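# Sort items into containers matching their sticker colors

## Task

Place every item inside the container whose color is the same as the sticker on that item.

## Robot and tools

SETUP. Four identical i2rt Big YAM arms (arm1, arm2, arm3, arm4) share one workspace. Each has six revolute joints, a two-finger gripper and a wrist camera (armN_cam_wrist) that sits above the hand and looks toward the fingertips. Four fixed room cameras also watch: cam_room_a1, cam_room_a2, cam_room_b1, cam_room_b2. Feet (base_link) in the scene frame, metres: arm1 (-0.644, +1.377, +0.914), arm2 (-0.655, -0.555, +0.928), arm3 (+0.651, -1.332, +0.868), arm4 (+0.648, +0.477, +0.879). Each foot faces along its own +x; arm1 and arm4 are turned about +90 degrees about z, arm2 and arm3 about -90 degrees. A hand reaches roughly 1.0 m from its joint1 axis.

FRAMES. All poses use one scene frame with its origin on the floor and +z up. The hand point lies between the finger pads, about 1 cm short of the tips. Fingers point along the hand's +z; they open and close along the hand's y. Quaternions are written w first: [qw, qx, qy, qz].

TOOL move. Arguments arm1, arm2, arm3, arm4 (each optional, an object for that arm alone) and cameras. An arm not named keeps its previous command. Inside an arm's object:
- joints: absolute targets keyed by name, in radians except the gripper: joint1_rad -2.879..2.879 (turn about the foot, positive counter-clockwise from above, 0 = along the foot's facing), joint2_rad 0..3.141 (shoulder, positive lifts then swings forward), joint3_rad 0..3.019 (elbow, positive opens), joint4_rad -1.692..1.57 (hand pitch, positive tips fingers up), joint5_rad -1.57..1.57 (hand sideways, positive to the arm's right), joint6_rad -2.094..2.094 (hand roll, positive clockwise seen from behind), gripper_m 0..0.093 (fingertip gap in metres).
- target: one list of seven numbers [x, y, z, qw, qx, qy, qz], an absolute hand pose in metres in the scene frame, same format as the printed hand line. The hand follows a straight line from its current hand_target toward it.
- speed: top speed of that line, 0.002..0.5 m/s (default 0.25); rotation is capped at twice that in rad/s. Only allowed together with target.
When target is given, joints may contain only gripper_m. All arms' motions in one call start together; all hand lines in one call finish together, paced by the slowest. A hand path lasts 0.5 to 10 s and a call at most 15 s. Unknown keys make a call invalid; out-of-range values get it refused, and after a refusal the rest of that reply's move, wait and finished_scene calls are skipped. cameras is a list of camera names or "all" (default all; [] for none).

TOOL wait. seconds 0..10, optional cameras. Commands nothing new; returns state and images.
TOOL zoom_image. camera (one name) and region [x0, y0, x1, y1] in pixels from the top-left, no more than 504 x 504; only a camera present in the newest images can be zoomed.
TOOL read_manual. section "licences" (default): licence texts only.
TOOL finished_scene. scene: the current scene's integer number. Irreversible; later calls in that reply go to the following scene. The items must already sit in the right containers and stay there on their own.

READING RESULTS. A "move" line lists each arm sent a motion with "done" or its worst status, e.g. "move: arm1 done; arm2 time_out". joint_status and hand_status tell how the last accepted action ended: off_target (resting away from target, maybe still pushing), time_out (the arm keeps a nearby target and keeps pushing; on_its_own lists joints still heading there, and "held at" shows a target, not a reading), not_followed (withheld by the self/other-arm clearance check; "joint command not followed" or "pose unreachable" appears). Arms in the "as last shown" line were not commanded: their status reads "not commanded" and other lines repeat old values. hand_target is the pose the current joint targets would give; under load the hand stops short. Joint velocities are rad/s (gripper m/s); "within noise" means still. Joint torques (N m, arm joints only) include gravity and friction, have per-arm offsets, and joints 3 and 4 flip sign beyond ±28. The pictures line gives the image order; images may lag the state slightly. Time used shows consumption.

PRACTICAL NOTES. The hand is clipped each step to within 100 mm and 20 degrees of where it is, lags its path, may overshoot speed near full stretch, and often lands a centimetre or more off; joint-space moves can sweep wide. Printed hand positions get less accurate at long reach. Gripping: gripper_m reads up to about 0.005 m under the object's width when squeezing hard (some read up to 0.002 m wider); closed on nothing it reads 0.000-0.003. Command about 0.005 m below first-contact width for a firm grip; go lower only for soft, small or round things, which crush more as the target shrinks. Open well above the reading to release. Finger force is roughly 50-64 N per pad.

AVOID. Pushing items off the work area or onto the floor (ends the scene). Hard presses or hits between robots, including one gripper closing on another's fingers; the clearance check is late and ignores fingers, gripper housings and wrist cameras. Drops, releasing an item while it still moves, slams and hard pushes: arms do not stop on contact. Long holding, stretched poses or pushing at unreachable poses heats motors: MOTOR HOT appears near 85 °C, and at 100 °C an OVER-TEMPERATURE FAULT drops that arm for 30-60 s; afterwards resend targets marked limit_stop_at_motor_heat. To relieve a stuck push, command the joint's reported position. Loose objects may occasionally be nudged by outside disturbances, and the scene keeps running while you deliberate.

Each tool is called after "Call:" as name(argument=value, ...) on one line, values as JSON.

## Session

Call:
move(arm1={"joints": {"joint1_rad": 1.7, "joint2_rad": 1.526, "joint3_rad": 1.351, "joint4_rad": -0.75, "joint5_rad": 0, "joint6_rad": 0, "gripper_m": 0.093}}, arm2={"joints": {"joint1_rad": -1.4, "joint2_rad": 1.526, "joint3_rad": 1.351, "joint4_rad": -0.75, "joint5_rad": 0, "joint6_rad": 0, "gripper_m": 0.093}}, arm3={"joints": {"joint1_rad": 1.6, "joint2_rad": 1.526, "joint3_rad": 1.351, "joint4_rad": -0.75, "joint5_rad": 0, "joint6_rad": 0, "gripper_m": 0.093}}, arm4={"joints": {"joint1_rad": -1.35, "joint2_rad": 1.526, "joint3_rad": 1.351, "joint4_rad": -0.75, "joint5_rad": 0, "joint6_rad": 0, "gripper_m": 0.093}})

Scene clock: 1.97 s.
Joint torques (N m): arm1=[-2.32 -13.27 12.49 1.95 0.07 -0.06] | arm2=[1.26 -16.15 11.58 2.58 -0.08 0.19] | arm3=[1.32 -17.2 10.55 1.55 0.11 -0.11] | arm4=[1.2 -15.27 10.24 1.61 0.09 -0.08]
Motor temperatures (°C): arm1=[20 23 28 23 21 21 21] | arm2=[23 24 27 22 22 20 23] | arm3=[24 23 24 23 24 23 23] | arm4=[22 22 24 22 24 21 24]
Heat: arm1: hottest joint3_rad 28 °C; arm2: hottest joint3_rad 27 °C; arm3: hottest joint1_rad 24 °C; arm4: hottest joint3_rad 24 °C.
move: arm1 done; arm2 done; arm3 done; arm4 done
Joint velocities: within noise
arm1.joint_positions: joint1_rad=+1.705 joint2_rad=+1.545 joint3_rad=+1.338 joint4_rad=-0.764 joint5_rad=-0.002 joint6_rad=+0.007 gripper_m=+0.09306
arm1.joint_status: all done
arm1.hand: x=-1.2207 y=+1.2571 z=+1.1522 quat_wxyz=(+0.030, +0.948, +0.094, -0.301) (m; scene frame)
arm1.hand_target: x=-1.2251 y=+1.2597 z=+1.1716 quat_wxyz=(+0.029, +0.941, +0.094, -0.323) (m; scene frame)
arm1.hand_status: not commanded
arm2.joint_positions: joint1_rad=-1.407 joint2_rad=+1.524 joint3_rad=+1.350 joint4_rad=-0.765 joint5_rad=+0.001 joint6_rad=-0.013 gripper_m=+0.09310
arm2.joint_status: all done
arm2.hand: x=-1.2258 y=-0.7197 z=+1.1734 quat_wxyz=(-0.039, -0.941, -0.139, +0.306) (m; scene frame)
arm2.hand_target: x=-1.2281 y=-0.7249 z=+1.1755 quat_wxyz=(-0.044, -0.939, -0.136, +0.313) (m; scene frame)
arm2.hand_status: not commanded
arm3.joint_positions: joint1_rad=+1.597 joint2_rad=+1.539 joint3_rad=+1.336 joint4_rad=-0.759 joint5_rad=-0.003 joint6_rad=+0.006 gripper_m=+0.09307
arm3.joint_status: all done
arm3.hand: x=+1.2405 y=-1.3841 z=+1.1012 quat_wxyz=(-0.300, -0.045, -0.953, +0.019) (m; scene frame)
arm3.hand_target: x=+1.2450 y=-1.3831 z=+1.1178 quat_wxyz=(-0.318, -0.041, -0.947, +0.021) (m; scene frame)
arm3.hand_status: not commanded
arm4.joint_positions: joint1_rad=-1.356 joint2_rad=+1.519 joint3_rad=+1.334 joint4_rad=-0.766 joint5_rad=+0.000 joint6_rad=+0.014 gripper_m=+0.09310
arm4.joint_status: all done
arm4.hand: x=+1.2160 y=+0.6352 z=+1.1174 quat_wxyz=(-0.299, +0.122, -0.945, -0.042) (m; scene frame)
arm4.hand_target: x=+1.2232 y=+0.6412 z=+1.1247 quat_wxyz=(-0.312, +0.132, -0.940, -0.043) (m; scene frame)
arm4.hand_status: not commanded
pictures: arm1_cam_wrist, arm2_cam_wrist, arm3_cam_wrist, arm4_cam_wrist, cam_room_a1, cam_room_a2, cam_room_b1, cam_room_b2
Images, in order (width x height): arm1_cam_wrist 672x504, arm2_cam_wrist 672x504, arm3_cam_wrist 672x504, arm4_cam_wrist 672x504, cam_room_a1 672x504, cam_room_a2 672x504, cam_room_b1 672x504, cam_room_b2 672x504.

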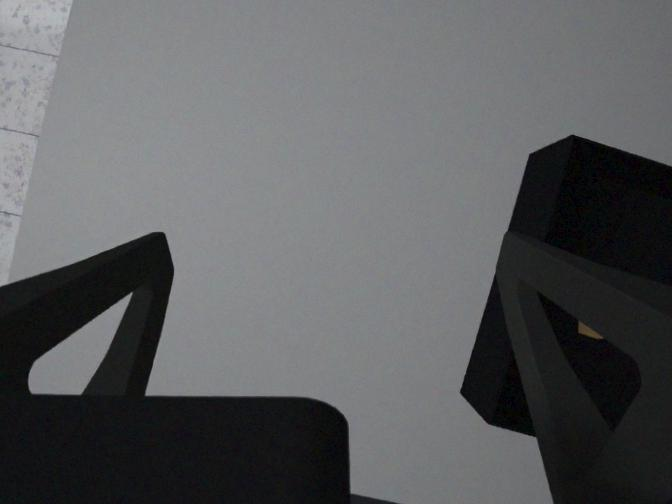

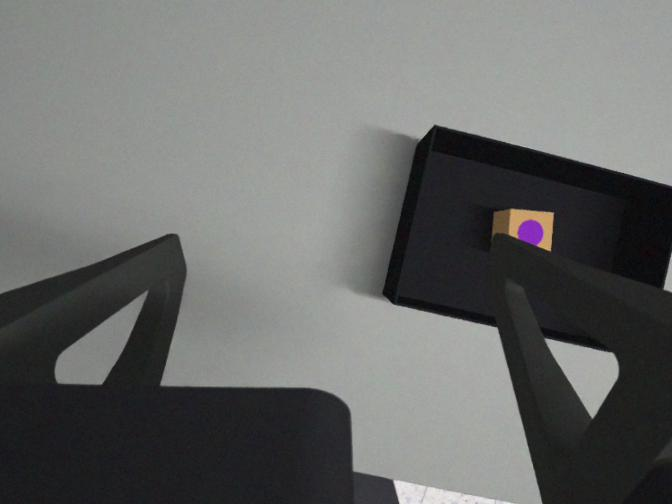

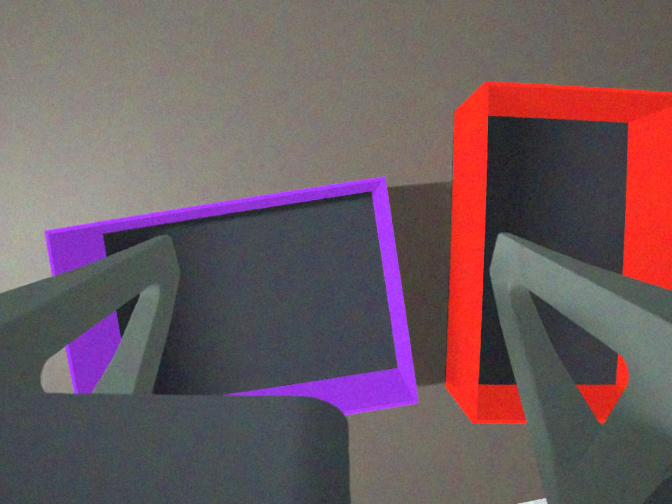

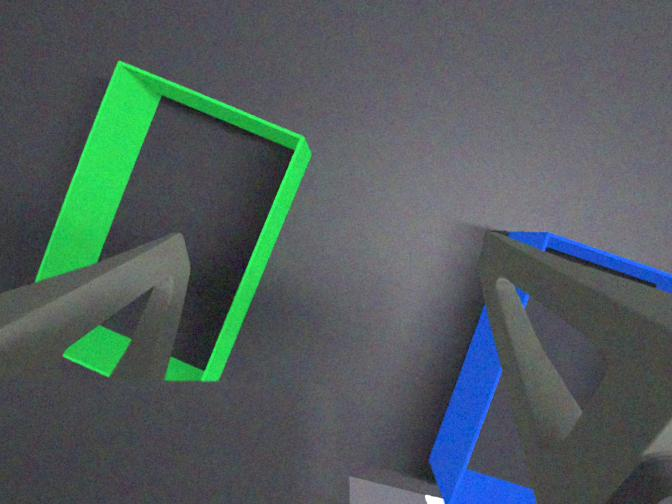

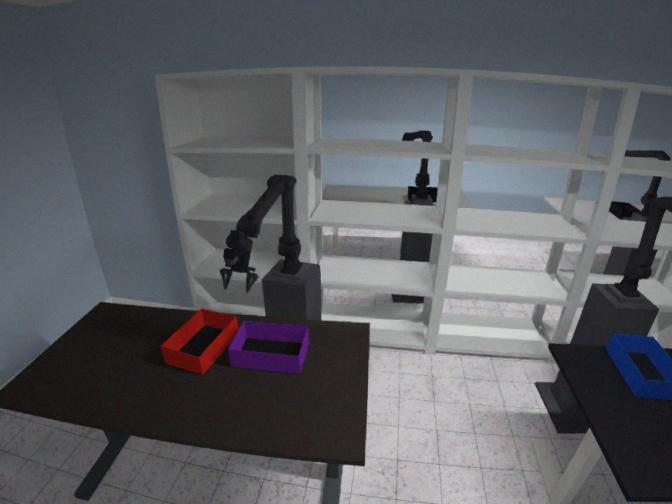

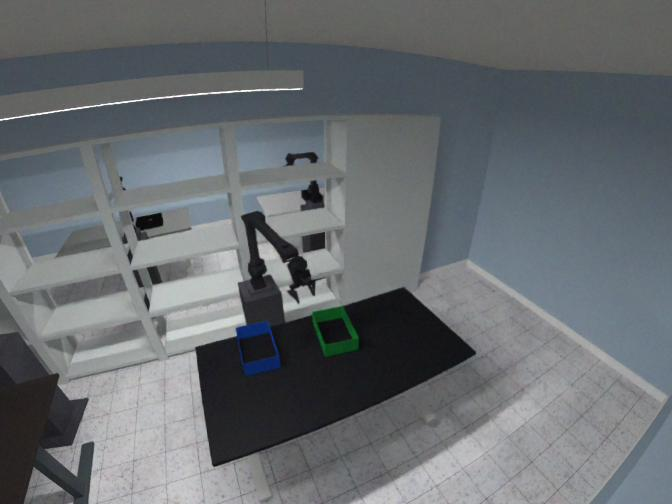

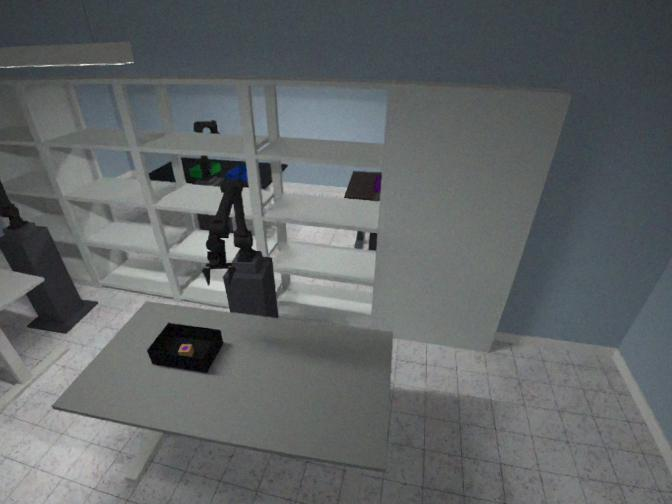

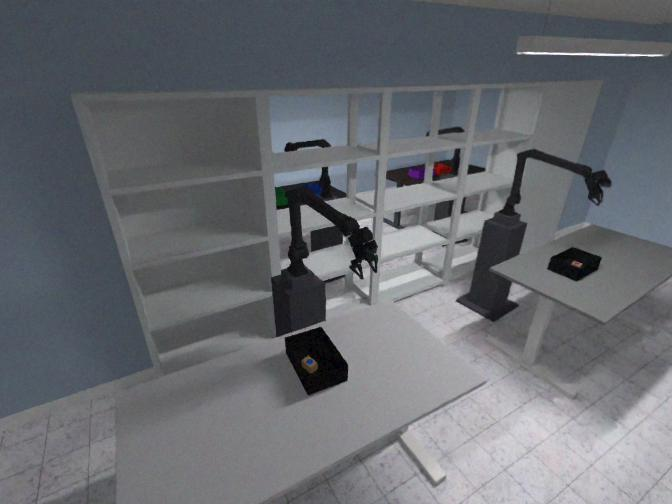

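Call:
move(arm1={"target": [-1.193, 1.553, 0.905, 0.0338, -0.9646, 0.1523, 0.2138], "speed": 0.35}, arm2={"target": [-1.325, -0.507, 0.90, -0.0226, -0.9709, -0.102, 0.2152], "speed": 0.35}, arm3={"joints": {"joint1_rad": -1.991, "joint2_rad": 0.85, "joint3_rad": 0.95, "joint4_rad": -1.235, "joint5_rad": 0, "joint6_rad": 0}}, arm4={"joints": {"joint1_rad": 0.88, "joint2_rad": 0.85, "joint3_rad": 0.95, "joint4_rad": -1.235, "joint5_rad": 0, "joint6_rad": 0}}, cameras=["arm1_cam_wrist", "arm2_cam_wrist"])

Scene clock: 32.60 s.
Joint torques (N m): arm1=[-0.56 -14.21 10.58 1.51 0.04 0] | arm2=[1.32 -20.78 12.86 2.07 -0.32 -0.09] | arm3=[0.56 -4.66 8.57 0.59 -0.06 -0.11] | arm4=[0.97 -3.55 8.84 0.39 0.14 -0.05]
Motor temperatures (°C): arm1=[20 25 33 23 21 21 21] | arm2=[23 25 30 22 22 20 23] | arm3=[24 24 27 23 24 23 23] | arm4=[22 23 28 22 24 21 24]
Heat: arm1: hottest joint3_rad 33 °C; arm2: hottest joint3_rad 30 °C; arm3: hottest joint3_rad 27 °C; arm4: hottest joint3_rad 28 °C.
move: arm1 off_target; arm2 off_target; arm3 done; arm4 done
Joint velocities: within noise
arm1.joint_positions: joint1_rad=+1.186 joint2_rad=+1.883 joint3_rad=+1.083 joint4_rad=-0.401 joint5_rad=+0.005 joint6_rad=+0.007 gripper_m=+0.09306
arm1.joint_status: not commanded
arm1.hand: x=-1.1736 y=+1.5518 z=+0.8891 quat_wxyz=(-0.030, +0.969, -0.159, -0.189) (m; scene frame)
arm1.hand_target: x=-1.1924 y=+1.5527 z=+0.9055 quat_wxyz=(-0.034, +0.964, -0.152, -0.214) (m; scene frame)
arm1.hand_status: off_target (0.025 m and 3.0 deg from the pose sent, 0.387 m and 31.0 deg at the start)
arm2.joint_positions: joint1_rad=-1.801 joint2_rad=+2.069 joint3_rad=+1.385 joint4_rad=-0.517 joint5_rad=-0.130 joint6_rad=-0.270 gripper_m=+0.09310
arm2.joint_status: not commanded
arm2.hand: x=-1.2999 y=-0.5037 z=+0.8882 quat_wxyz=(-0.027, -0.977, -0.089, +0.191) (m; scene frame)
arm2.hand_target: x=-1.3237 y=-0.5071 z=+0.9010 quat_wxyz=(-0.022, -0.971, -0.102, +0.215) (m; scene frame)
arm2.hand_status: off_target (0.028 m and 3.3 deg from the pose sent, 0.360 m and 12.0 deg at the start)
arm3.joint_positions: joint1_rad=-1.982 joint2_rad=+0.855 joint3_rad=+0.959 joint4_rad=-1.228 joint5_rad=+0.002 joint6_rad=+0.005 gripper_m=+0.09307
arm3.joint_status: all done
arm3.hand: x=+0.3833 y=-1.1695 z=+1.1436 quat_wxyz=(+0.052, -0.941, +0.260, +0.211) (m; scene frame)
arm3.hand_target: x=+0.3879 y=-1.1694 z=+1.1402 quat_wxyz=(+0.052, -0.941, +0.262, +0.206) (m; scene frame)
arm3.hand_status: not commanded
arm4.joint_positions: joint1_rad=+0.879 joint2_rad=+0.848 joint3_rad=+0.951 joint4_rad=-1.225 joint5_rad=-0.002 joint6_rad=+0.011 gripper_m=+0.09310
arm4.joint_status: all done
arm4.hand: x=+0.4006 y=+0.6616 z=+1.1570 quat_wxyz=(-0.065, +0.924, -0.310, -0.214) (m; scene frame)
arm4.hand_target: x=+0.4024 y=+0.6605 z=+1.1548 quat_wxyz=(-0.065, +0.927, -0.305, -0.207) (m; scene frame)
arm4.hand_status: not commanded
pictures: arm1_cam_wrist, arm2_cam_wrist
Images, in order (width x height): arm1_cam_wrist 672x504, arm2_cam_wrist 672x504.

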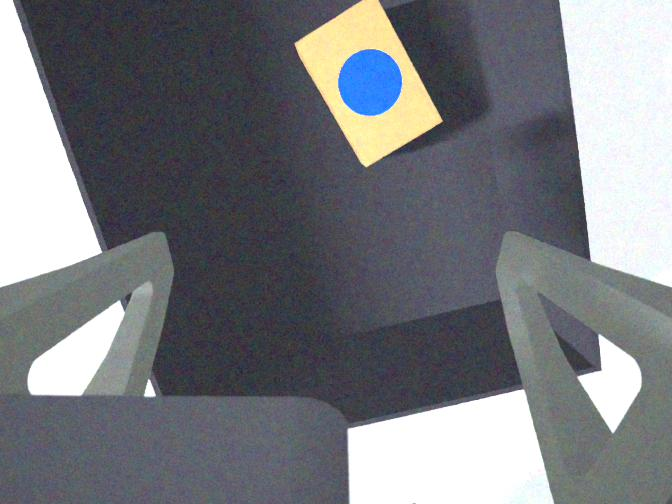

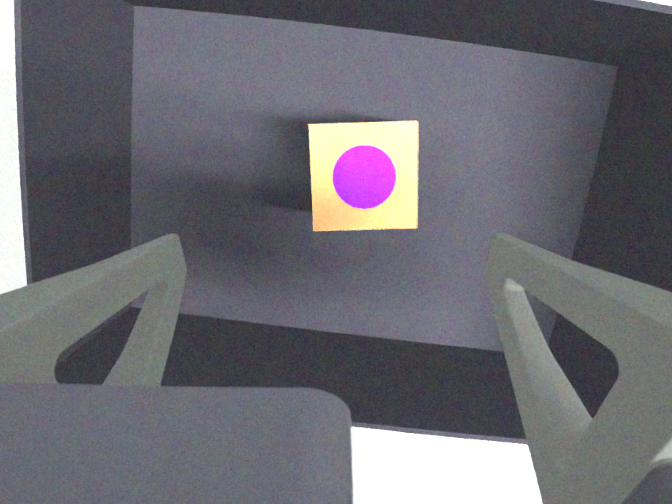

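Call:
move(arm1={"target": [-1.246, 1.588, 0.865, -0.0217, -0.9714, -0.0978, 0.2153], "speed": 0.3}, arm2={"target": [-1.343, -0.495, 0.80, -0.0226, -0.9709, -0.102, 0.2152], "speed": 0.2}, cameras=["arm1_cam_wrist", "arm2_cam_wrist"])

Scene clock: 46.67 s.
Joint torques (N m): arm1=[-2.32 -15.74 12.63 0.59 -0.25 -0.07] | arm2=[0.09 -20.89 11.85 2.22 -0.33 -0.07] | arm3=[0.67 -4.78 8.58 0.58 -0.07 -0.11] | arm4=[0.56 -3.6 8.8 0.42 0.12 -0.07]
Motor temperatures (°C): arm1=[20 25 33 23 21 21 21] | arm2=[23 26 31 22 22 20 23] | arm3=[24 24 28 23 24 23 23] | arm4=[22 23 29 22 24 21 24]
Heat: arm1: hottest joint3_rad 33 °C; arm2: hottest joint3_rad 31 °C; arm3: hottest joint3_rad 28 °C; arm4: hottest joint3_rad 29 °C.
move: arm1 off_target; arm2 off_target
Joint velocities: within noise
arm1.joint_positions: joint1_rad=+1.110 joint2_rad=+2.080 joint3_rad=+1.304 joint4_rad=-0.470 joint5_rad=-0.235 joint6_rad=-0.548 gripper_m=+0.09306
arm1.joint_status: not commanded
arm1.hand: x=-1.2286 y=+1.5757 z=+0.8554 quat_wxyz=(+0.029, +0.974, +0.096, -0.203) (m; scene frame)
arm1.hand_target: x=-1.2451 y=+1.5878 z=+0.8655 quat_wxyz=(+0.021, +0.971, +0.098, -0.216) (m; scene frame)
arm1.hand_status: off_target (0.023 m and 1.6 deg from the pose sent, 0.085 m and 30.2 deg at the start)
arm2.joint_positions: joint1_rad=-1.801 joint2_rad=+2.265 joint3_rad=+1.451 joint4_rad=-0.376 joint5_rad=-0.137 joint6_rad=-0.285 gripper_m=+0.09310
arm2.joint_status: not commanded
arm2.hand: x=-1.3223 y=-0.5019 z=+0.8006 quat_wxyz=(-0.027, -0.975, -0.097, +0.197) (m; scene frame)
arm2.hand_target: x=-1.3418 y=-0.4949 z=+0.8007 quat_wxyz=(-0.022, -0.971, -0.102, +0.215) (m; scene frame)
arm2.hand_status: off_target (0.022 m and 2.2 deg from the pose sent, 0.098 m and 3.3 deg at the start)
arm3, arm4: as last shown
pictures: arm1_cam_wrist, arm2_cam_wrist
Images, in order (width x height): arm1_cam_wrist 672x504, arm2_cam_wrist 672x504.

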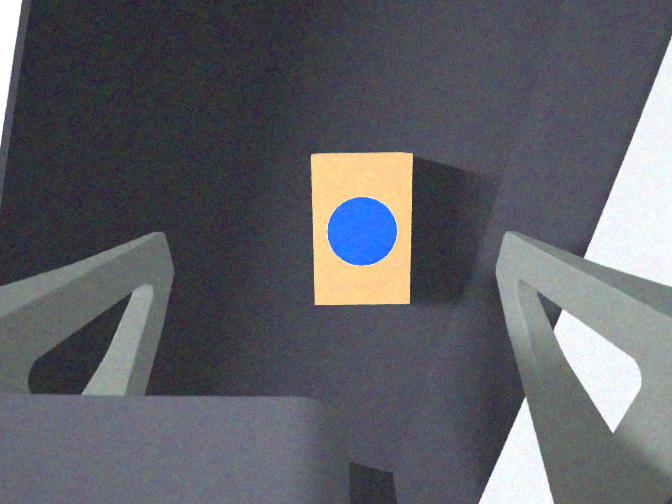

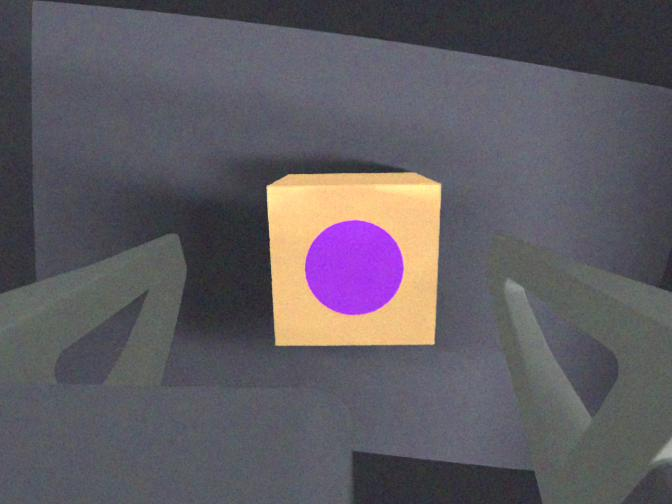

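Call:
move(arm1={"target": [-1.242, 1.599, 0.755, -0.0217, -0.9714, -0.0978, 0.2153], "speed": 0.2}, arm2={"target": [-1.337, -0.489, 0.748, -0.0226, -0.9709, -0.102, 0.2152], "speed": 0.15}, cameras=["arm1_cam_wrist", "arm2_cam_wrist"])

Scene clock: 54.90 s.
Joint torques (N m): arm1=[-2.9 -17.67 10.44 1.65 -0.15 -0.11] | arm2=[-0.03 -21.42 10.81 2.19 -0.34 -0.08] | arm3=[0.67 -4.66 8.59 0.57 -0.06 -0.1] | arm4=[0.73 -3.6 8.83 0.34 0.13 -0.03]
Motor temperatures (°C): arm1=[20 25 33 23 21 21 21] | arm2=[23 26 32 22 22 20 23] | arm3=[24 24 28 23 24 23 23] | arm4=[22 22 30 22 24 21 24]
Heat: arm1: hottest joint3_rad 33 °C; arm2: hottest joint3_rad 32 °C; arm3: hottest joint3_rad 28 °C; arm4: hottest joint3_rad 30 °C.
move: arm1 off_target; arm2 off_target
Joint velocities: within noise
arm1.joint_positions: joint1_rad=+1.093 joint2_rad=+2.303 joint3_rad=+1.320 joint4_rad=-0.303 joint5_rad=-0.245 joint6_rad=-0.568 gripper_m=+0.09302
arm1.joint_status: not commanded
arm1.hand: x=-1.2179 y=+1.5806 z=+0.7412 quat_wxyz=(+0.039, +0.977, +0.096, -0.189) (m; scene frame)
arm1.hand_target: x=-1.2406 y=+1.5988 z=+0.7561 quat_wxyz=(+0.021, +0.971, +0.098, -0.215) (m; scene frame)
arm1.hand_status: off_target (0.033 m and 3.7 deg from the pose sent, 0.104 m and 1.6 deg at the start)
arm2.joint_positions: joint1_rad=-1.810 joint2_rad=+2.361 joint3_rad=+1.457 joint4_rad=-0.286 joint5_rad=-0.141 joint6_rad=-0.295 gripper_m=+0.09310
arm2.joint_status: not commanded
arm2.hand: x=-1.3184 y=-0.4967 z=+0.7489 quat_wxyz=(-0.027, -0.975, -0.098, +0.198) (m; scene frame)
arm2.hand_target: x=-1.3360 y=-0.4890 z=+0.7486 quat_wxyz=(-0.022, -0.971, -0.102, +0.215) (m; scene frame)
arm2.hand_status: off_target (0.020 m and 2.1 deg from the pose sent, 0.056 m and 2.2 deg at the start)
arm3, arm4: as last shown
pictures: arm1_cam_wrist, arm2_cam_wrist
Images, in order (width x height): arm1_cam_wrist 672x504, arm2_cam_wrist 672x504.

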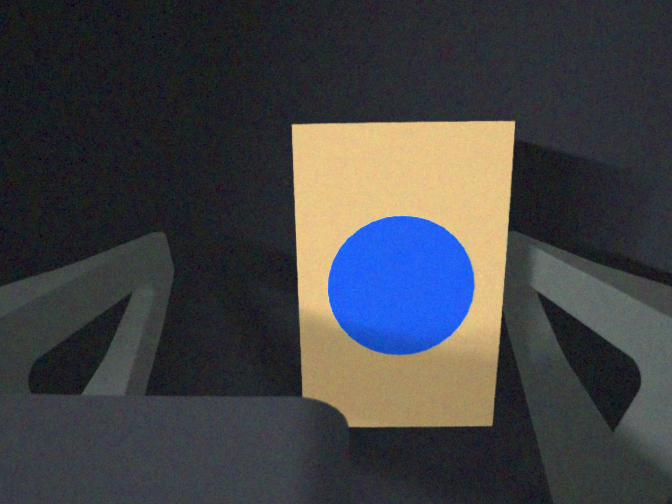

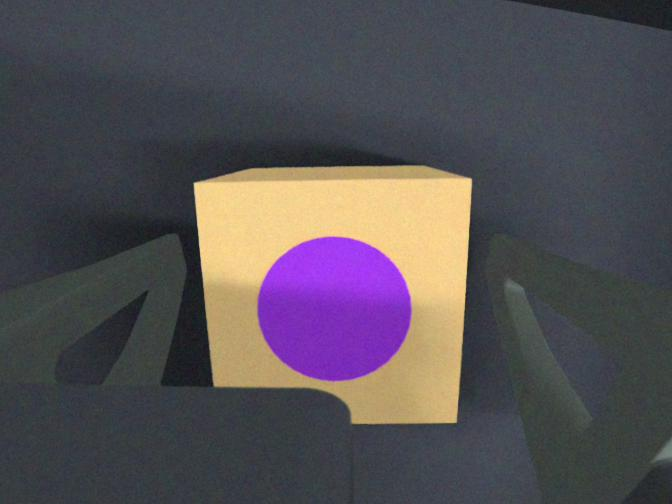

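Call:
move(arm1={"joints": {"gripper_m": 0.03}}, arm2={"joints": {"gripper_m": 0.038}}, cameras=[])

Call:
move(arm1={"target": [-1.21, 1.58, 0.92, -0.0217, -0.9714, -0.0978, 0.2153], "speed": 0.3}, arm2={"target": [-1.32, -0.49, 0.92, -0.0226, -0.9709, -0.102, 0.2152], "speed": 0.3}, cameras=["arm1_cam_wrist", "arm2_cam_wrist"])

Scene clock: 64.83 s.
Joint torques (N m): arm1=[-2.78 -17.79 10.32 1.52 -0.15 -0.05] | arm2=[-0.09 -21.36 10.69 2.18 -0.29 -0.06] | arm3=[0.67 -4.6 8.55 0.58 -0.07 -0.11] | arm4=[0.85 -3.43 8.77 0.51 0.15 -0.04]
Motor temperatures (°C): arm1=[20 26 33 23 21 21 21] | arm2=[23 26 32 22 22 20 23] | arm3=[24 24 28 23 24 23 23] | arm4=[22 22 31 22 24 21 24]
Heat: arm1: hottest joint3_rad 33 °C; arm2: hottest joint3_rad 32 °C; arm3: hottest joint3_rad 28 °C; arm4: hottest joint3_rad 31 °C.
move: arm1 off_target; arm2 off_target
Joint velocities: within noise
arm1.joint_positions: joint1_rad=+1.092 joint2_rad=+2.303 joint3_rad=+1.322 joint4_rad=-0.301 joint5_rad=-0.245 joint6_rad=-0.569 gripper_m=+0.04406
arm1.joint_status: gripper_m off_target (ended at +0.04408, target +0.03000)
arm1.hand: x=-1.2187 y=+1.5818 z=+0.7417 quat_wxyz=(+0.038, +0.976, +0.096, -0.190) (m; scene frame)
arm1.hand_target: x=-1.2406 y=+1.5986 z=+0.7561 quat_wxyz=(+0.021, +0.971, +0.098, -0.215) (m; scene frame)
arm1.hand_status: not commanded
arm2.joint_positions: joint1_rad=-1.810 joint2_rad=+2.361 joint3_rad=+1.459 joint4_rad=-0.286 joint5_rad=-0.142 joint6_rad=-0.298 gripper_m=+0.05321
arm2.joint_status: gripper_m off_target (ended at +0.05323, target +0.03800)
arm2.hand: x=-1.3194 y=-0.4968 z=+0.7496 quat_wxyz=(-0.027, -0.975, -0.099, +0.199) (m; scene frame)
arm2.hand_target: x=-1.3359 y=-0.4890 z=+0.7486 quat_wxyz=(-0.022, -0.971, -0.102, +0.215) (m; scene frame)
arm2.hand_status: not commanded
arm3, arm4: as last shown
pictures: none
No camera images: "cameras" was empty.

Scene clock: 66.20 s.
Joint torques (N m): arm1=[-1.55 -14.33 9.26 0.69 -0.11 0.04] | arm2=[-0.15 -20.31 9.13 1.14 -0.33 -0.07] | arm3=[0.85 -4.95 8.57 0.59 -0.07 -0.1] | arm4=[0.97 -3.96 8.88 0.46 0.15 -0.06]
Motor temperatures (°C): arm1=[20 26 33 23 21 21 21] | arm2=[23 26 32 22 22 20 23] | arm3=[24 24 28 23 24 23 23] | arm4=[22 22 31 22 24 21 24]
Heat: arm1: hottest joint3_rad 33 °C; arm2: hottest joint3_rad 32 °C; arm3: hottest joint3_rad 28 °C; arm4: hottest joint3_rad 31 °C.
move: arm1 done; arm2 off_target
Joint velocities: within noise
arm1.joint_positions: joint1_rad=+1.092 joint2_rad=+1.921 joint3_rad=+1.256 joint4_rad=-0.541 joint5_rad=-0.243 joint6_rad=-0.569 gripper_m=+0.04406
arm1.joint_status: not commanded
arm1.hand: x=-1.2119 y=+1.5799 z=+0.9257 quat_wxyz=(+0.018, +0.970, +0.100, -0.222) (m; scene frame)
arm1.hand_target: x=-1.2100 y=+1.5799 z=+0.9200 quat_wxyz=(+0.022, +0.971, +0.098, -0.215) (m; scene frame)
arm1.hand_status: done (0.006 m and 1.0 deg from the pose sent, 0.178 m and 3.5 deg at the start)
arm2.joint_positions: joint1_rad=-1.812 joint2_rad=+2.026 joint3_rad=+1.442 joint4_rad=-0.532 joint5_rad=-0.143 joint6_rad=-0.298 gripper_m=+0.05321
arm2.joint_status: not commanded
arm2.hand: x=-1.3280 y=-0.4955 z=+0.9380 quat_wxyz=(-0.019, -0.967, -0.101, +0.233) (m; scene frame)
arm2.hand_target: x=-1.3197 y=-0.4903 z=+0.9202 quat_wxyz=(-0.023, -0.971, -0.102, +0.215) (m; scene frame)
arm2.hand_status: off_target (0.020 m and 2.2 deg from the pose sent, 0.170 m and 2.0 deg at the start)
arm3, arm4: as last shown
pictures: arm1_cam_wrist, arm2_cam_wrist
Images, in order (width x height): arm1_cam_wrist 672x504, arm2_cam_wrist 672x504.

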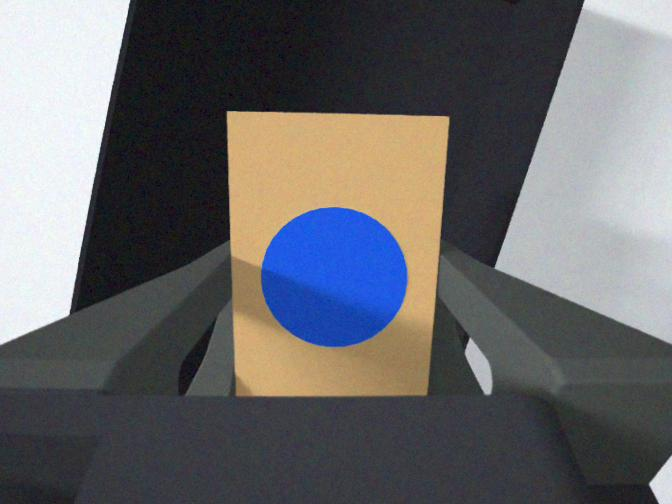

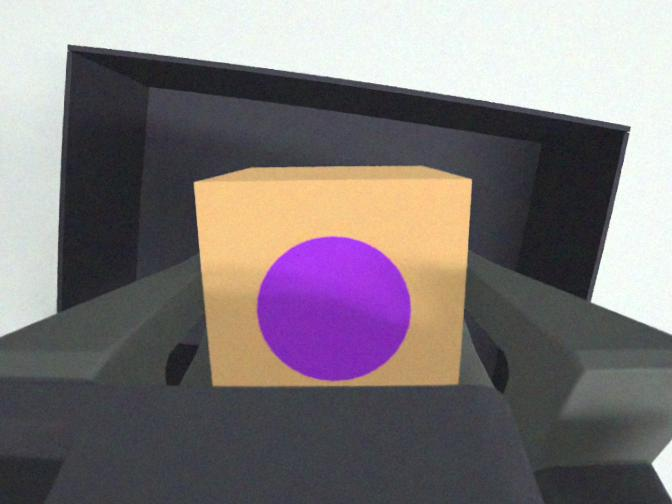

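Call:
move(arm1={"joints": {"joint1_rad": -2.248, "joint2_rad": 0.85, "joint3_rad": 0.95, "joint4_rad": -1.235, "joint5_rad": 0, "joint6_rad": 0}}, arm2={"joints": {"joint1_rad": 0.924, "joint2_rad": 0.85, "joint3_rad": 0.95, "joint4_rad": -1.235, "joint5_rad": 0, "joint6_rad": 0}}, cameras=[])

Call:
move(arm1={"target": [0.012, 0.922, 1.065, 0.2065, 0.2919, 0.9316, -0.0647], "speed": 0.35}, arm2={"target": [0.017, -0.941, 1.065, 0.2088, 0.256, 0.9421, -0.0567], "speed": 0.35}, cameras=["arm1_cam_wrist", "arm2_cam_wrist"])

Scene clock: 75.57 s.
Joint torques (N m): arm1=[-2.08 -2.02 11.44 0.72 -0.02 0.09] | arm2=[0.97 -5.54 10.35 1.13 0.13 0.2] | arm3=[0.79 -4.6 8.61 0.54 -0.06 -0.1] | arm4=[0.62 -3.96 8.85 0.35 0.18 -0.07]
Motor temperatures (°C): arm1=[20 25 33 23 21 21 21] | arm2=[23 26 32 22 22 20 23] | arm3=[24 24 28 23 24 23 23] | arm4=[22 22 31 22 24 21 24]
Heat: arm1: hottest joint3_rad 33 °C; arm2: hottest joint3_rad 32 °C; arm3: hottest joint3_rad 28 °C; arm4: hottest joint3_rad 31 °C.
move: arm1 done; arm2 done
Joint velocities: within noise
arm1.joint_positions: joint1_rad=-2.243 joint2_rad=+0.864 joint3_rad=+0.948 joint4_rad=-1.225 joint5_rad=+0.002 joint6_rad=-0.007 gripper_m=+0.04392
arm1.joint_status: all done
arm1.hand: x=-0.3842 y=+1.1996 z=+1.1805 quat_wxyz=(-0.195, -0.287, -0.935, +0.066) (m; scene frame)
arm1.hand_target: x=-0.3880 y=+1.2008 z=+1.1847 quat_wxyz=(-0.199, -0.292, -0.933, +0.066) (m; scene frame)
arm1.hand_status: not commanded
arm2.joint_positions: joint1_rad=+0.922 joint2_rad=+0.857 joint3_rad=+0.962 joint4_rad=-1.223 joint5_rad=-0.003 joint6_rad=-0.015 gripper_m=+0.05315
arm2.joint_status: all done
arm2.hand: x=-0.3862 y=-0.7147 z=+1.2082 quat_wxyz=(-0.217, -0.249, -0.942, +0.057) (m; scene frame)
arm2.hand_target: x=-0.3912 y=-0.7116 z=+1.2033 quat_wxyz=(-0.209, -0.256, -0.942, +0.055) (m; scene frame)
arm2.hand_status: not commanded
arm3, arm4: as last shown
pictures: none
No camera images: "cameras" was empty.

Scene clock: 78.00 s.
Joint torques (N m): arm1=[-1.96 -21.36 17.33 0.5 -0.06 0.1] | arm2=[1.55 -24 16.62 0.98 0.13 0.22] | arm3=[0.67 -4.78 8.59 0.55 -0.07 -0.11] | arm4=[0.5 -4.13 8.91 0.32 0.17 -0.09]
Motor temperatures (°C): arm1=[20 25 34 23 21 21 22] | arm2=[23 26 33 22 22 20 23] | arm3=[24 24 28 23 24 23 23] | arm4=[22 22 31 22 24 21 24]
Heat: arm1: hottest joint3_rad 34 °C; arm2: hottest joint3_rad 33 °C; arm3: hottest joint3_rad 28 °C; arm4: hottest joint3_rad 31 °C.
move: arm1 off_target; arm2 off_target
Joint velocities: within noise
arm1.joint_positions: joint1_rad=-2.243 joint2_rad=+2.222 joint3_rad=+2.131 joint4_rad=-1.087 joint5_rad=-0.005 joint6_rad=-0.007 gripper_m=+0.04392
arm1.joint_status: not commanded
arm1.hand: x=+0.0005 y=+0.9347 z=+1.0318 quat_wxyz=(-0.179, -0.288, -0.939, +0.057) (m; scene frame)
arm1.hand_target: x=+0.0103 y=+0.9232 z=+1.0652 quat_wxyz=(-0.207, -0.292, -0.932, +0.065) (m; scene frame)
arm1.hand_status: off_target (0.037 m and 3.4 deg from the pose sent, 0.497 m and 1.5 deg at the start)
arm2.joint_positions: joint1_rad=+0.926 joint2_rad=+2.149 joint3_rad=+1.976 joint4_rad=-0.997 joint5_rad=+0.005 joint6_rad=-0.005 gripper_m=+0.05315
arm2.joint_status: not commanded
arm2.hand: x=-0.0010 y=-0.9383 z=+1.0470 quat_wxyz=(-0.192, -0.254, -0.946, +0.053) (m; scene frame)
arm2.hand_target: x=+0.0158 y=-0.9402 z=+1.0653 quat_wxyz=(-0.210, -0.256, -0.942, +0.057) (m; scene frame)
arm2.hand_status: off_target (0.026 m and 2.0 deg from the pose sent, 0.484 m and 1.2 deg at the start)
arm3, arm4: as last shown
pictures: arm1_cam_wrist, arm2_cam_wrist
Images, in order (width x height): arm1_cam_wrist 672x504, arm2_cam_wrist 672x504.

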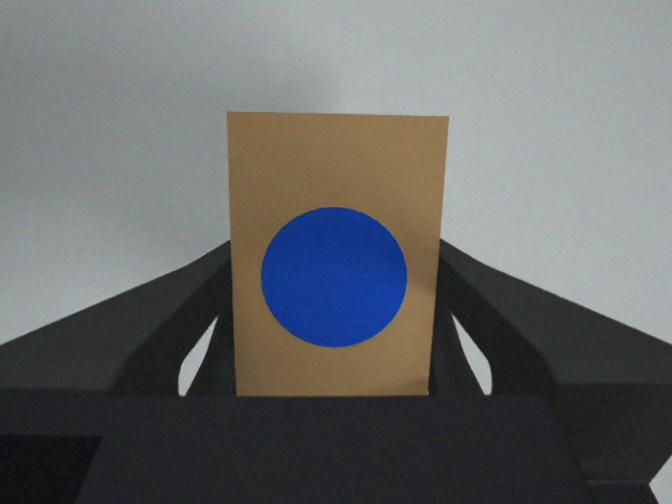

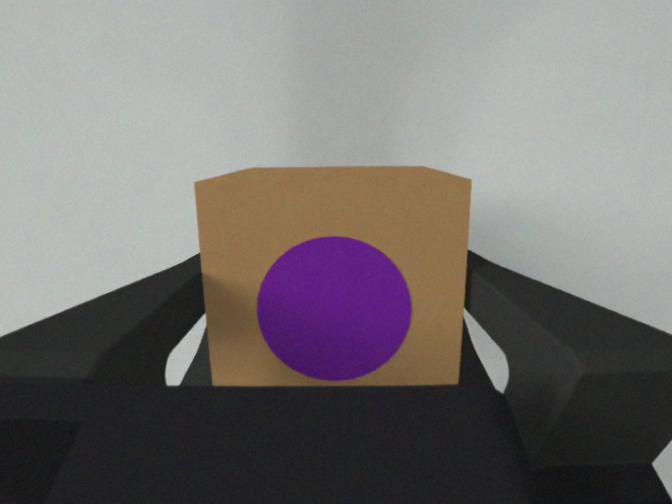

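Call:
move(arm1={"target": [0.012, 0.922, 0.995, 0.2065, 0.2919, 0.9316, -0.0647], "speed": 0.12}, arm2={"target": [0.017, -0.941, 0.975, 0.2088, 0.256, 0.9421, -0.0567], "speed": 0.12}, cameras=["arm1_cam_wrist", "arm2_cam_wrist"])

Scene clock: 86.03 s.
Joint torques (N m): arm1=[-2.26 -19.08 10.86 1.7 0.05 0.11] | arm2=[1.49 -21.36 9.35 2.45 0.11 0.19] | arm3=[0.56 -4.78 8.57 0.57 -0.08 -0.11] | arm4=[0.73 -3.55 8.94 0.54 0.13 -0.04]
Motor temperatures (°C): arm1=[20 25 35 23 21 21 22] | arm2=[23 27 35 22 22 20 24] | arm3=[24 24 28 23 24 23 23] | arm4=[22 22 31 22 24 21 24]
Heat: arm1: hottest joint3_rad 35 °C; arm2: hottest joint3_rad 35 °C; arm3: hottest joint3_rad 28 °C; arm4: hottest joint3_rad 31 °C.
move: arm1 off_target; arm2 off_target
Joint velocities: within noise
arm1.joint_positions: joint1_rad=-2.243 joint2_rad=+2.231 joint3_rad=+2.082 joint4_rad=-0.959 joint5_rad=-0.006 joint6_rad=-0.006 gripper_m=+0.04392
arm1.joint_status: not commanded
arm1.hand: x=+0.0128 y=+0.9263 z=+1.0137 quat_wxyz=(-0.212, -0.286, -0.932, +0.067) (m; scene frame)
arm1.hand_target: x=+0.0116 y=+0.9223 z=+0.9952 quat_wxyz=(-0.207, -0.292, -0.932, +0.065) (m; scene frame)
arm1.hand_status: off_target (0.019 m and 1.0 deg from the pose sent, 0.041 m and 3.4 deg at the start)
arm2.joint_positions: joint1_rad=+0.926 joint2_rad=+2.175 joint3_rad=+1.927 joint4_rad=-0.837 joint5_rad=+0.006 joint6_rad=-0.003 gripper_m=+0.05315
arm2.joint_status: not commanded
arm2.hand: x=+0.0162 y=-0.9486 z=+1.0206 quat_wxyz=(-0.232, -0.253, -0.937, +0.064) (m; scene frame)
arm2.hand_target: x=+0.0148 y=-0.9400 z=+0.9760 quat_wxyz=(-0.208, -0.256, -0.942, +0.057) (m; scene frame)
arm2.hand_status: off_target (0.046 m and 2.9 deg from the pose sent, 0.074 m and 2.0 deg at the start)
arm3, arm4: as last shown
pictures: arm1_cam_wrist, arm2_cam_wrist
Images, in order (width x height): arm1_cam_wrist 672x504, arm2_cam_wrist 672x504.

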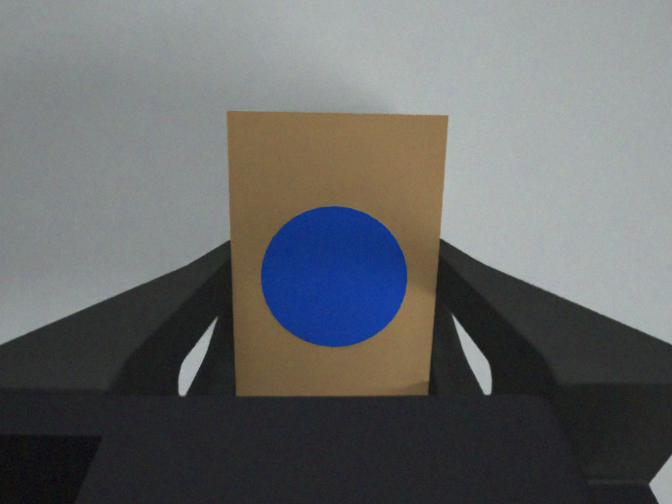

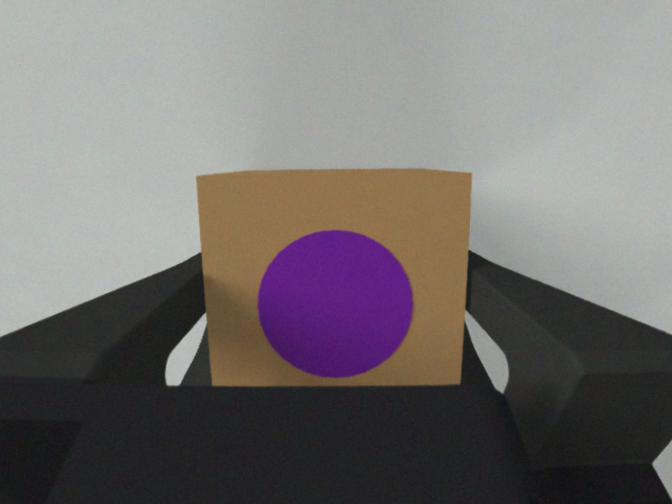

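Call:
move(arm1={"joints": {"gripper_m": 0.093}}, arm2={"joints": {"gripper_m": 0.093}}, cameras=["arm1_cam_wrist", "arm2_cam_wrist"])

Call:
move(arm1={"target": [-0.392, 1.202, 1.2, 0.2065, 0.2919, 0.9316, -0.0647], "speed": 0.35}, arm2={"target": [-0.39, -0.71, 1.2, 0.2088, 0.256, 0.9421, -0.0567], "speed": 0.35}, cameras=[])

Call:
move(arm4={"target": [0.069, 0.904, 1.065, 0.0778, -0.9212, 0.2905, 0.2468], "speed": 0.35}, arm3={"target": [0.057, -0.996, 1.08, 0.0692, -0.9308, 0.2581, 0.2494], "speed": 0.35}, cameras=["arm3_cam_wrist", "arm4_cam_wrist"])

Scene clock: 98.13 s.
Joint torques (N m): arm1=[-2.84 -20.01 11.23 1.74 0.05 0.1] | arm2=[1.61 -22.24 9.73 2.26 0.11 0.16] | arm3=[0.67 -4.66 8.61 0.58 -0.06 -0.09] | arm4=[0.79 -3.78 8.83 0.4 0.17 -0.09]
Motor temperatures (°C): arm1=[20 26 35 23 21 21 22] | arm2=[23 27 34 22 22 20 24] | arm3=[24 24 28 23 24 23 23] | arm4=[22 22 32 22 24 21 24]
Heat: arm1: hottest joint3_rad 35 °C; arm2: hottest joint3_rad 34 °C; arm3: hottest joint3_rad 28 °C; arm4: hottest joint3_rad 32 °C.
move: arm1 done; arm2 done
Joint velocities: within noise
arm1.joint_positions: joint1_rad=-2.243 joint2_rad=+2.237 joint3_rad=+2.076 joint4_rad=-0.959 joint5_rad=-0.006 joint6_rad=-0.006 gripper_m=+0.09296
arm1.joint_status: all done
arm1.hand: x=+0.0114 y=+0.9272 z=+1.0067 quat_wxyz=(-0.207, -0.286, -0.933, +0.065) (m; scene frame)
arm1.hand_target: x=+0.0116 y=+0.9223 z=+0.9953 quat_wxyz=(-0.207, -0.292, -0.932, +0.065) (m; scene frame)
arm1.hand_status: not commanded
arm2.joint_positions: joint1_rad=+0.926 joint2_rad=+2.186 joint3_rad=+1.922 joint4_rad=-0.833 joint5_rad=+0.006 joint6_rad=-0.001 gripper_m=+0.09293
arm2.joint_status: all done
arm2.hand: x=+0.0152 y=-0.9479 z=+1.0106 quat_wxyz=(-0.227, -0.254, -0.938, +0.063) (m; scene frame)
arm2.hand_target: x=+0.0149 y=-0.9401 z=+0.9763 quat_wxyz=(-0.209, -0.256, -0.942, +0.057) (m; scene frame)
arm2.hand_status: not commanded
arm3.joint_positions: joint1_rad=-1.982 joint2_rad=+0.855 joint3_rad=+0.959 joint4_rad=-1.228 joint5_rad=+0.002 joint6_rad=+0.005 gripper_m=+0.09307
arm3.joint_status: not commanded
arm3.hand: x=+0.3833 y=-1.1695 z=+1.1436 quat_wxyz=(+0.052, -0.941, +0.260, +0.211) (m; scene frame)
arm3.hand_target: x=+0.3879 y=-1.1694 z=+1.1402 quat_wxyz=(+0.052, -0.941, +0.262, +0.206) (m; scene frame)
arm3.hand_status: not commanded
arm4.joint_positions: joint1_rad=+0.879 joint2_rad=+0.848 joint3_rad=+0.951 joint4_rad=-1.225 joint5_rad=-0.002 joint6_rad=+0.011 gripper_m=+0.09310
arm4.joint_status: not commanded
arm4.hand: x=+0.4006 y=+0.6616 z=+1.1570 quat_wxyz=(-0.065, +0.924, -0.310, -0.214) (m; scene frame)
arm4.hand_target: x=+0.4024 y=+0.6605 z=+1.1548 quat_wxyz=(-0.065, +0.927, -0.305, -0.207) (m; scene frame)
arm4.hand_status: not commanded
pictures: arm1_cam_wrist, arm2_cam_wrist
Images, in order (width x height): arm1_cam_wrist 672x504, arm2_cam_wrist 672x504.

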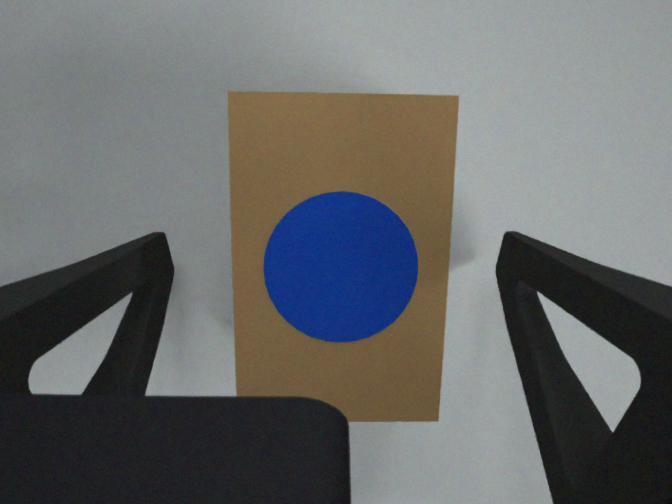

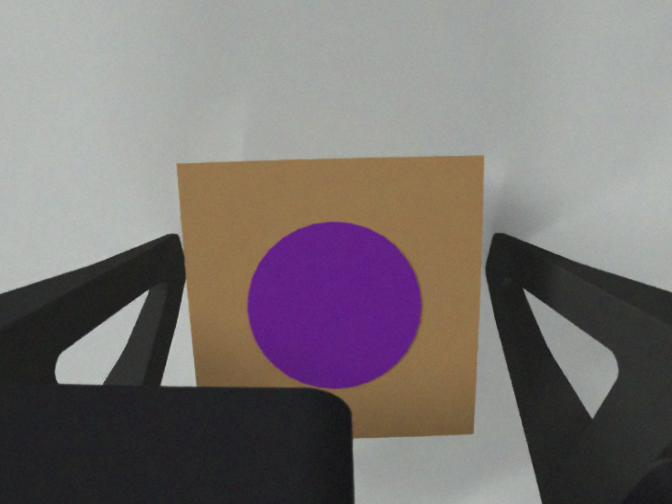

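Scene clock: 100.47 s.
Joint torques (N m): arm1=[-3.08 -0.21 11.3 0.66 -0.08 -0.05] | arm2=[1.44 -3.66 10.14 1.1 0.09 0.16] | arm3=[0.62 -4.66 8.58 0.54 -0.06 -0.11] | arm4=[1.14 -3.96 8.77 0.31 0.16 -0.08]
Motor temperatures (°C): arm1=[20 26 35 23 21 21 22] | arm2=[23 27 34 22 22 20 24] | arm3=[24 24 28 23 24 23 23] | arm4=[22 22 32 22 24 21 24]
Heat: arm1: hottest joint3_rad 35 °C; arm2: hottest joint3_rad 34 °C; arm3: hottest joint3_rad 28 °C; arm4: hottest joint3_rad 32 °C.
move: arm1 done; arm2 off_target
Joint velocities: within noise
arm1.joint_positions: joint1_rad=-2.248 joint2_rad=+0.827 joint3_rad=+0.978 joint4_rad=-1.254 joint5_rad=-0.010 joint6_rad=+0.001 gripper_m=+0.09297
arm1.joint_status: not commanded
arm1.hand: x=-0.3892 y=+1.2039 z=+1.2025 quat_wxyz=(-0.214, -0.290, -0.930, +0.066) (m; scene frame)
arm1.hand_target: x=-0.3920 y=+1.2021 z=+1.2000 quat_wxyz=(-0.207, -0.292, -0.932, +0.065) (m; scene frame)
arm1.hand_status: done (0.004 m and 0.9 deg from the pose sent, 0.525 m and 0.7 deg at the start)
arm2.joint_positions: joint1_rad=+0.926 joint2_rad=+0.837 joint3_rad=+0.956 joint4_rad=-1.213 joint5_rad=+0.006 joint6_rad=+0.000 gripper_m=+0.09293
arm2.joint_status: not commanded
arm2.hand: x=-0.3880 y=-0.7139 z=+1.2120 quat_wxyz=(-0.227, -0.254, -0.938, +0.063) (m; scene frame)
arm2.hand_target: x=-0.3902 y=-0.7100 z=+1.2002 quat_wxyz=(-0.209, -0.256, -0.942, +0.057) (m; scene frame)
arm2.hand_status: off_target (0.013 m and 2.3 deg from the pose sent, 0.507 m and 2.2 deg at the start)
arm3, arm4: as last shown
pictures: none
No camera images: "cameras" was empty.

Scene clock: 102.47 s.
Joint torques (N m): arm1=[-2.73 -0.91 11.29 0.68 -0.06 -0.05] | arm2=[1.38 -3.66 10.14 1.13 0.08 0.16] | arm3=[2.49 -20.89 13.71 0.83 0.13 0.02] | arm4=[1.49 -20.95 12.56 0.39 -0.09 -0.1]
Motor temperatures (°C): arm1=[20 26 34 23 21 21 22] | arm2=[23 27 34 22 22 20 24] | arm3=[24 24 29 23 24 23 23] | arm4=[22 22 32 22 24 21 24]
Heat: arm1: hottest joint3_rad 34 °C; arm2: hottest joint3_rad 34 °C; arm3: hottest joint3_rad 29 °C; arm4: hottest joint3_rad 32 °C.
move: arm3 off_target; arm4 off_target
Joint velocities: within noise
arm1, arm2: as last shown
arm1.joint_positions: joint1_rad=-2.248 joint2_rad=+0.827 joint3_rad=+0.978 joint4_rad=-1.254 joint5_rad=-0.010 joint6_rad=+0.000 gripper_m=+0.09297
arm3.joint_positions: joint1_rad=-1.967 joint2_rad=+1.805 joint3_rad=+1.611 joint4_rad=-0.898 joint5_rad=+0.026 joint6_rad=+0.020 gripper_m=+0.09307
arm3.joint_status: not commanded
arm3.hand: x=+0.0762 y=-0.9963 z=+1.0535 quat_wxyz=(+0.064, -0.936, +0.262, +0.224) (m; scene frame)
arm3.hand_target: x=+0.0585 y=-0.9968 z=+1.0803 quat_wxyz=(+0.069, -0.931, +0.258, +0.250) (m; scene frame)
arm3.hand_status: off_target (0.033 m and 3.0 deg from the pose sent, 0.375 m and 4.9 deg at the start)
arm4.joint_positions: joint1_rad=+0.879 joint2_rad=+1.922 joint3_rad=+1.712 joint4_rad=-0.871 joint5_rad=-0.003 joint6_rad=-0.009 gripper_m=+0.09310
arm4.joint_status: not commanded
arm4.hand: x=+0.0810 y=+0.8962 z=+1.0467 quat_wxyz=(-0.073, +0.923, -0.299, -0.232) (m; scene frame)
arm4.hand_target: x=+0.0699 y=+0.9035 z=+1.0652 quat_wxyz=(-0.078, +0.921, -0.291, -0.247) (m; scene frame)
arm4.hand_status: off_target (0.023 m and 2.0 deg from the pose sent, 0.421 m and 4.6 deg at the start)
pictures: arm3_cam_wrist, arm4_cam_wrist
Images, in order (width x height): arm3_cam_wrist 672x504, arm4_cam_wrist 672x504.

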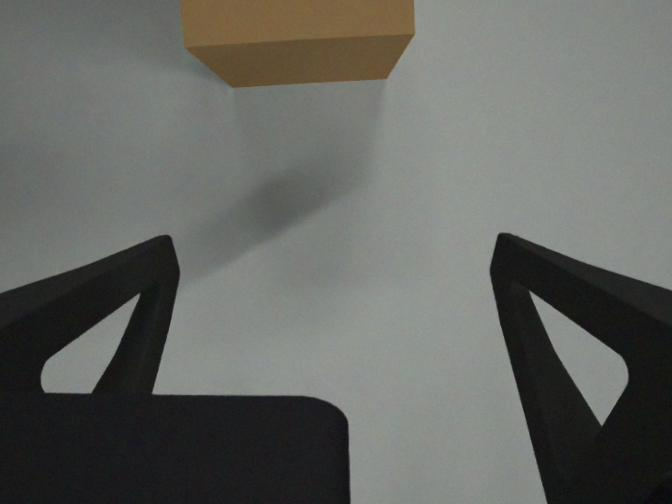

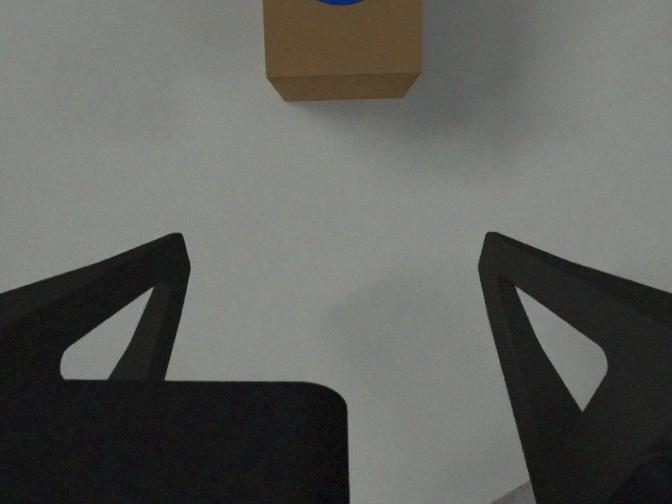

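Call:
move(arm4={"target": [-0.0035, 0.958, 1.012, 0.0778, -0.9212, 0.2905, 0.2468], "speed": 0.25}, arm3={"target": [-0.016, -0.9615, 1.048, 0.0692, -0.9308, 0.2581, 0.2494], "speed": 0.25}, cameras=["arm3_cam_wrist", "arm4_cam_wrist"])

Scene clock: 117.33 s.
Joint torques (N m): arm1=[-2.49 -0.32 11.4 0.76 -0.06 -0.06] | arm2=[1.49 -3.6 10.11 1.13 0.07 0.15] | arm3=[2.37 -24.06 13.5 0.62 0.11 0.01] | arm4=[0.62 -23.82 12.25 0.49 0 -0.09]
Motor temperatures (°C): arm1=[20 25 34 23 21 21 22] | arm2=[23 26 34 22 22 20 23] | arm3=[24 24 31 23 24 23 23] | arm4=[22 23 37 22 24 21 24]
Heat: arm1: hottest joint3_rad 34 °C; arm2: hottest joint3_rad 34 °C; arm3: hottest joint3_rad 31 °C; arm4: hottest joint3_rad 37 °C.
move: arm3 off_target; arm4 off_target
Joint velocities: within noise
arm1, arm2: as last shown
arm3.joint_positions: joint1_rad=-1.958 joint2_rad=+2.042 joint3_rad=+1.896 joint4_rad=-0.933 joint5_rad=+0.031 joint6_rad=+0.028 gripper_m=+0.09304
arm3.joint_status: not commanded
arm3.hand: x=-0.0002 y=-0.9605 z=+1.0266 quat_wxyz=(+0.066, -0.935, +0.262, +0.231) (m; scene frame)
arm3.hand_target: x=-0.0150 y=-0.9620 z=+1.0481 quat_wxyz=(+0.069, -0.931, +0.258, +0.250) (m; scene frame)
arm3.hand_status: off_target (0.027 m and 2.3 deg from the pose sent, 0.099 m and 3.0 deg at the start)
arm4.joint_positions: joint1_rad=+0.883 joint2_rad=+2.197 joint3_rad=+2.066 joint4_rad=-0.921 joint5_rad=-0.005 joint6_rad=-0.012 gripper_m=+0.09304
arm4.joint_status: not commanded
arm4.hand: x=+0.0027 y=+0.9491 z=+1.0149 quat_wxyz=(-0.077, +0.920, -0.294, -0.246) (m; scene frame)
arm4.hand_target: x=-0.0031 y=+0.9577 z=+1.0120 quat_wxyz=(-0.078, +0.921, -0.290, -0.248) (m; scene frame)
arm4.hand_status: off_target (0.011 m and 0.5 deg from the pose sent, 0.110 m and 2.0 deg at the start)
pictures: arm3_cam_wrist, arm4_cam_wrist
Images, in order (width x height): arm3_cam_wrist 672x504, arm4_cam_wrist 672x504.

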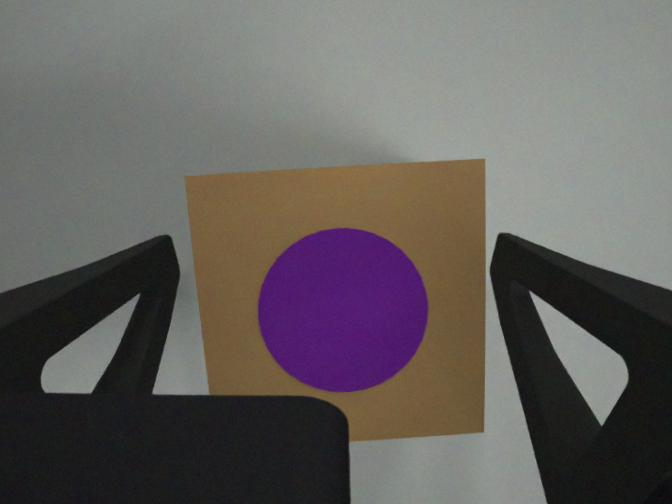

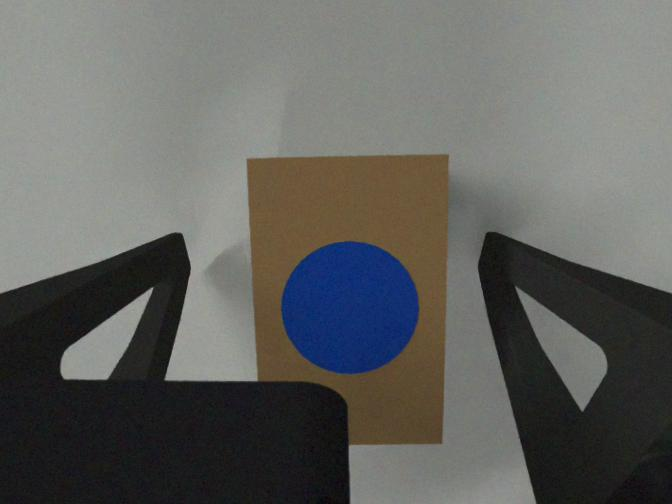

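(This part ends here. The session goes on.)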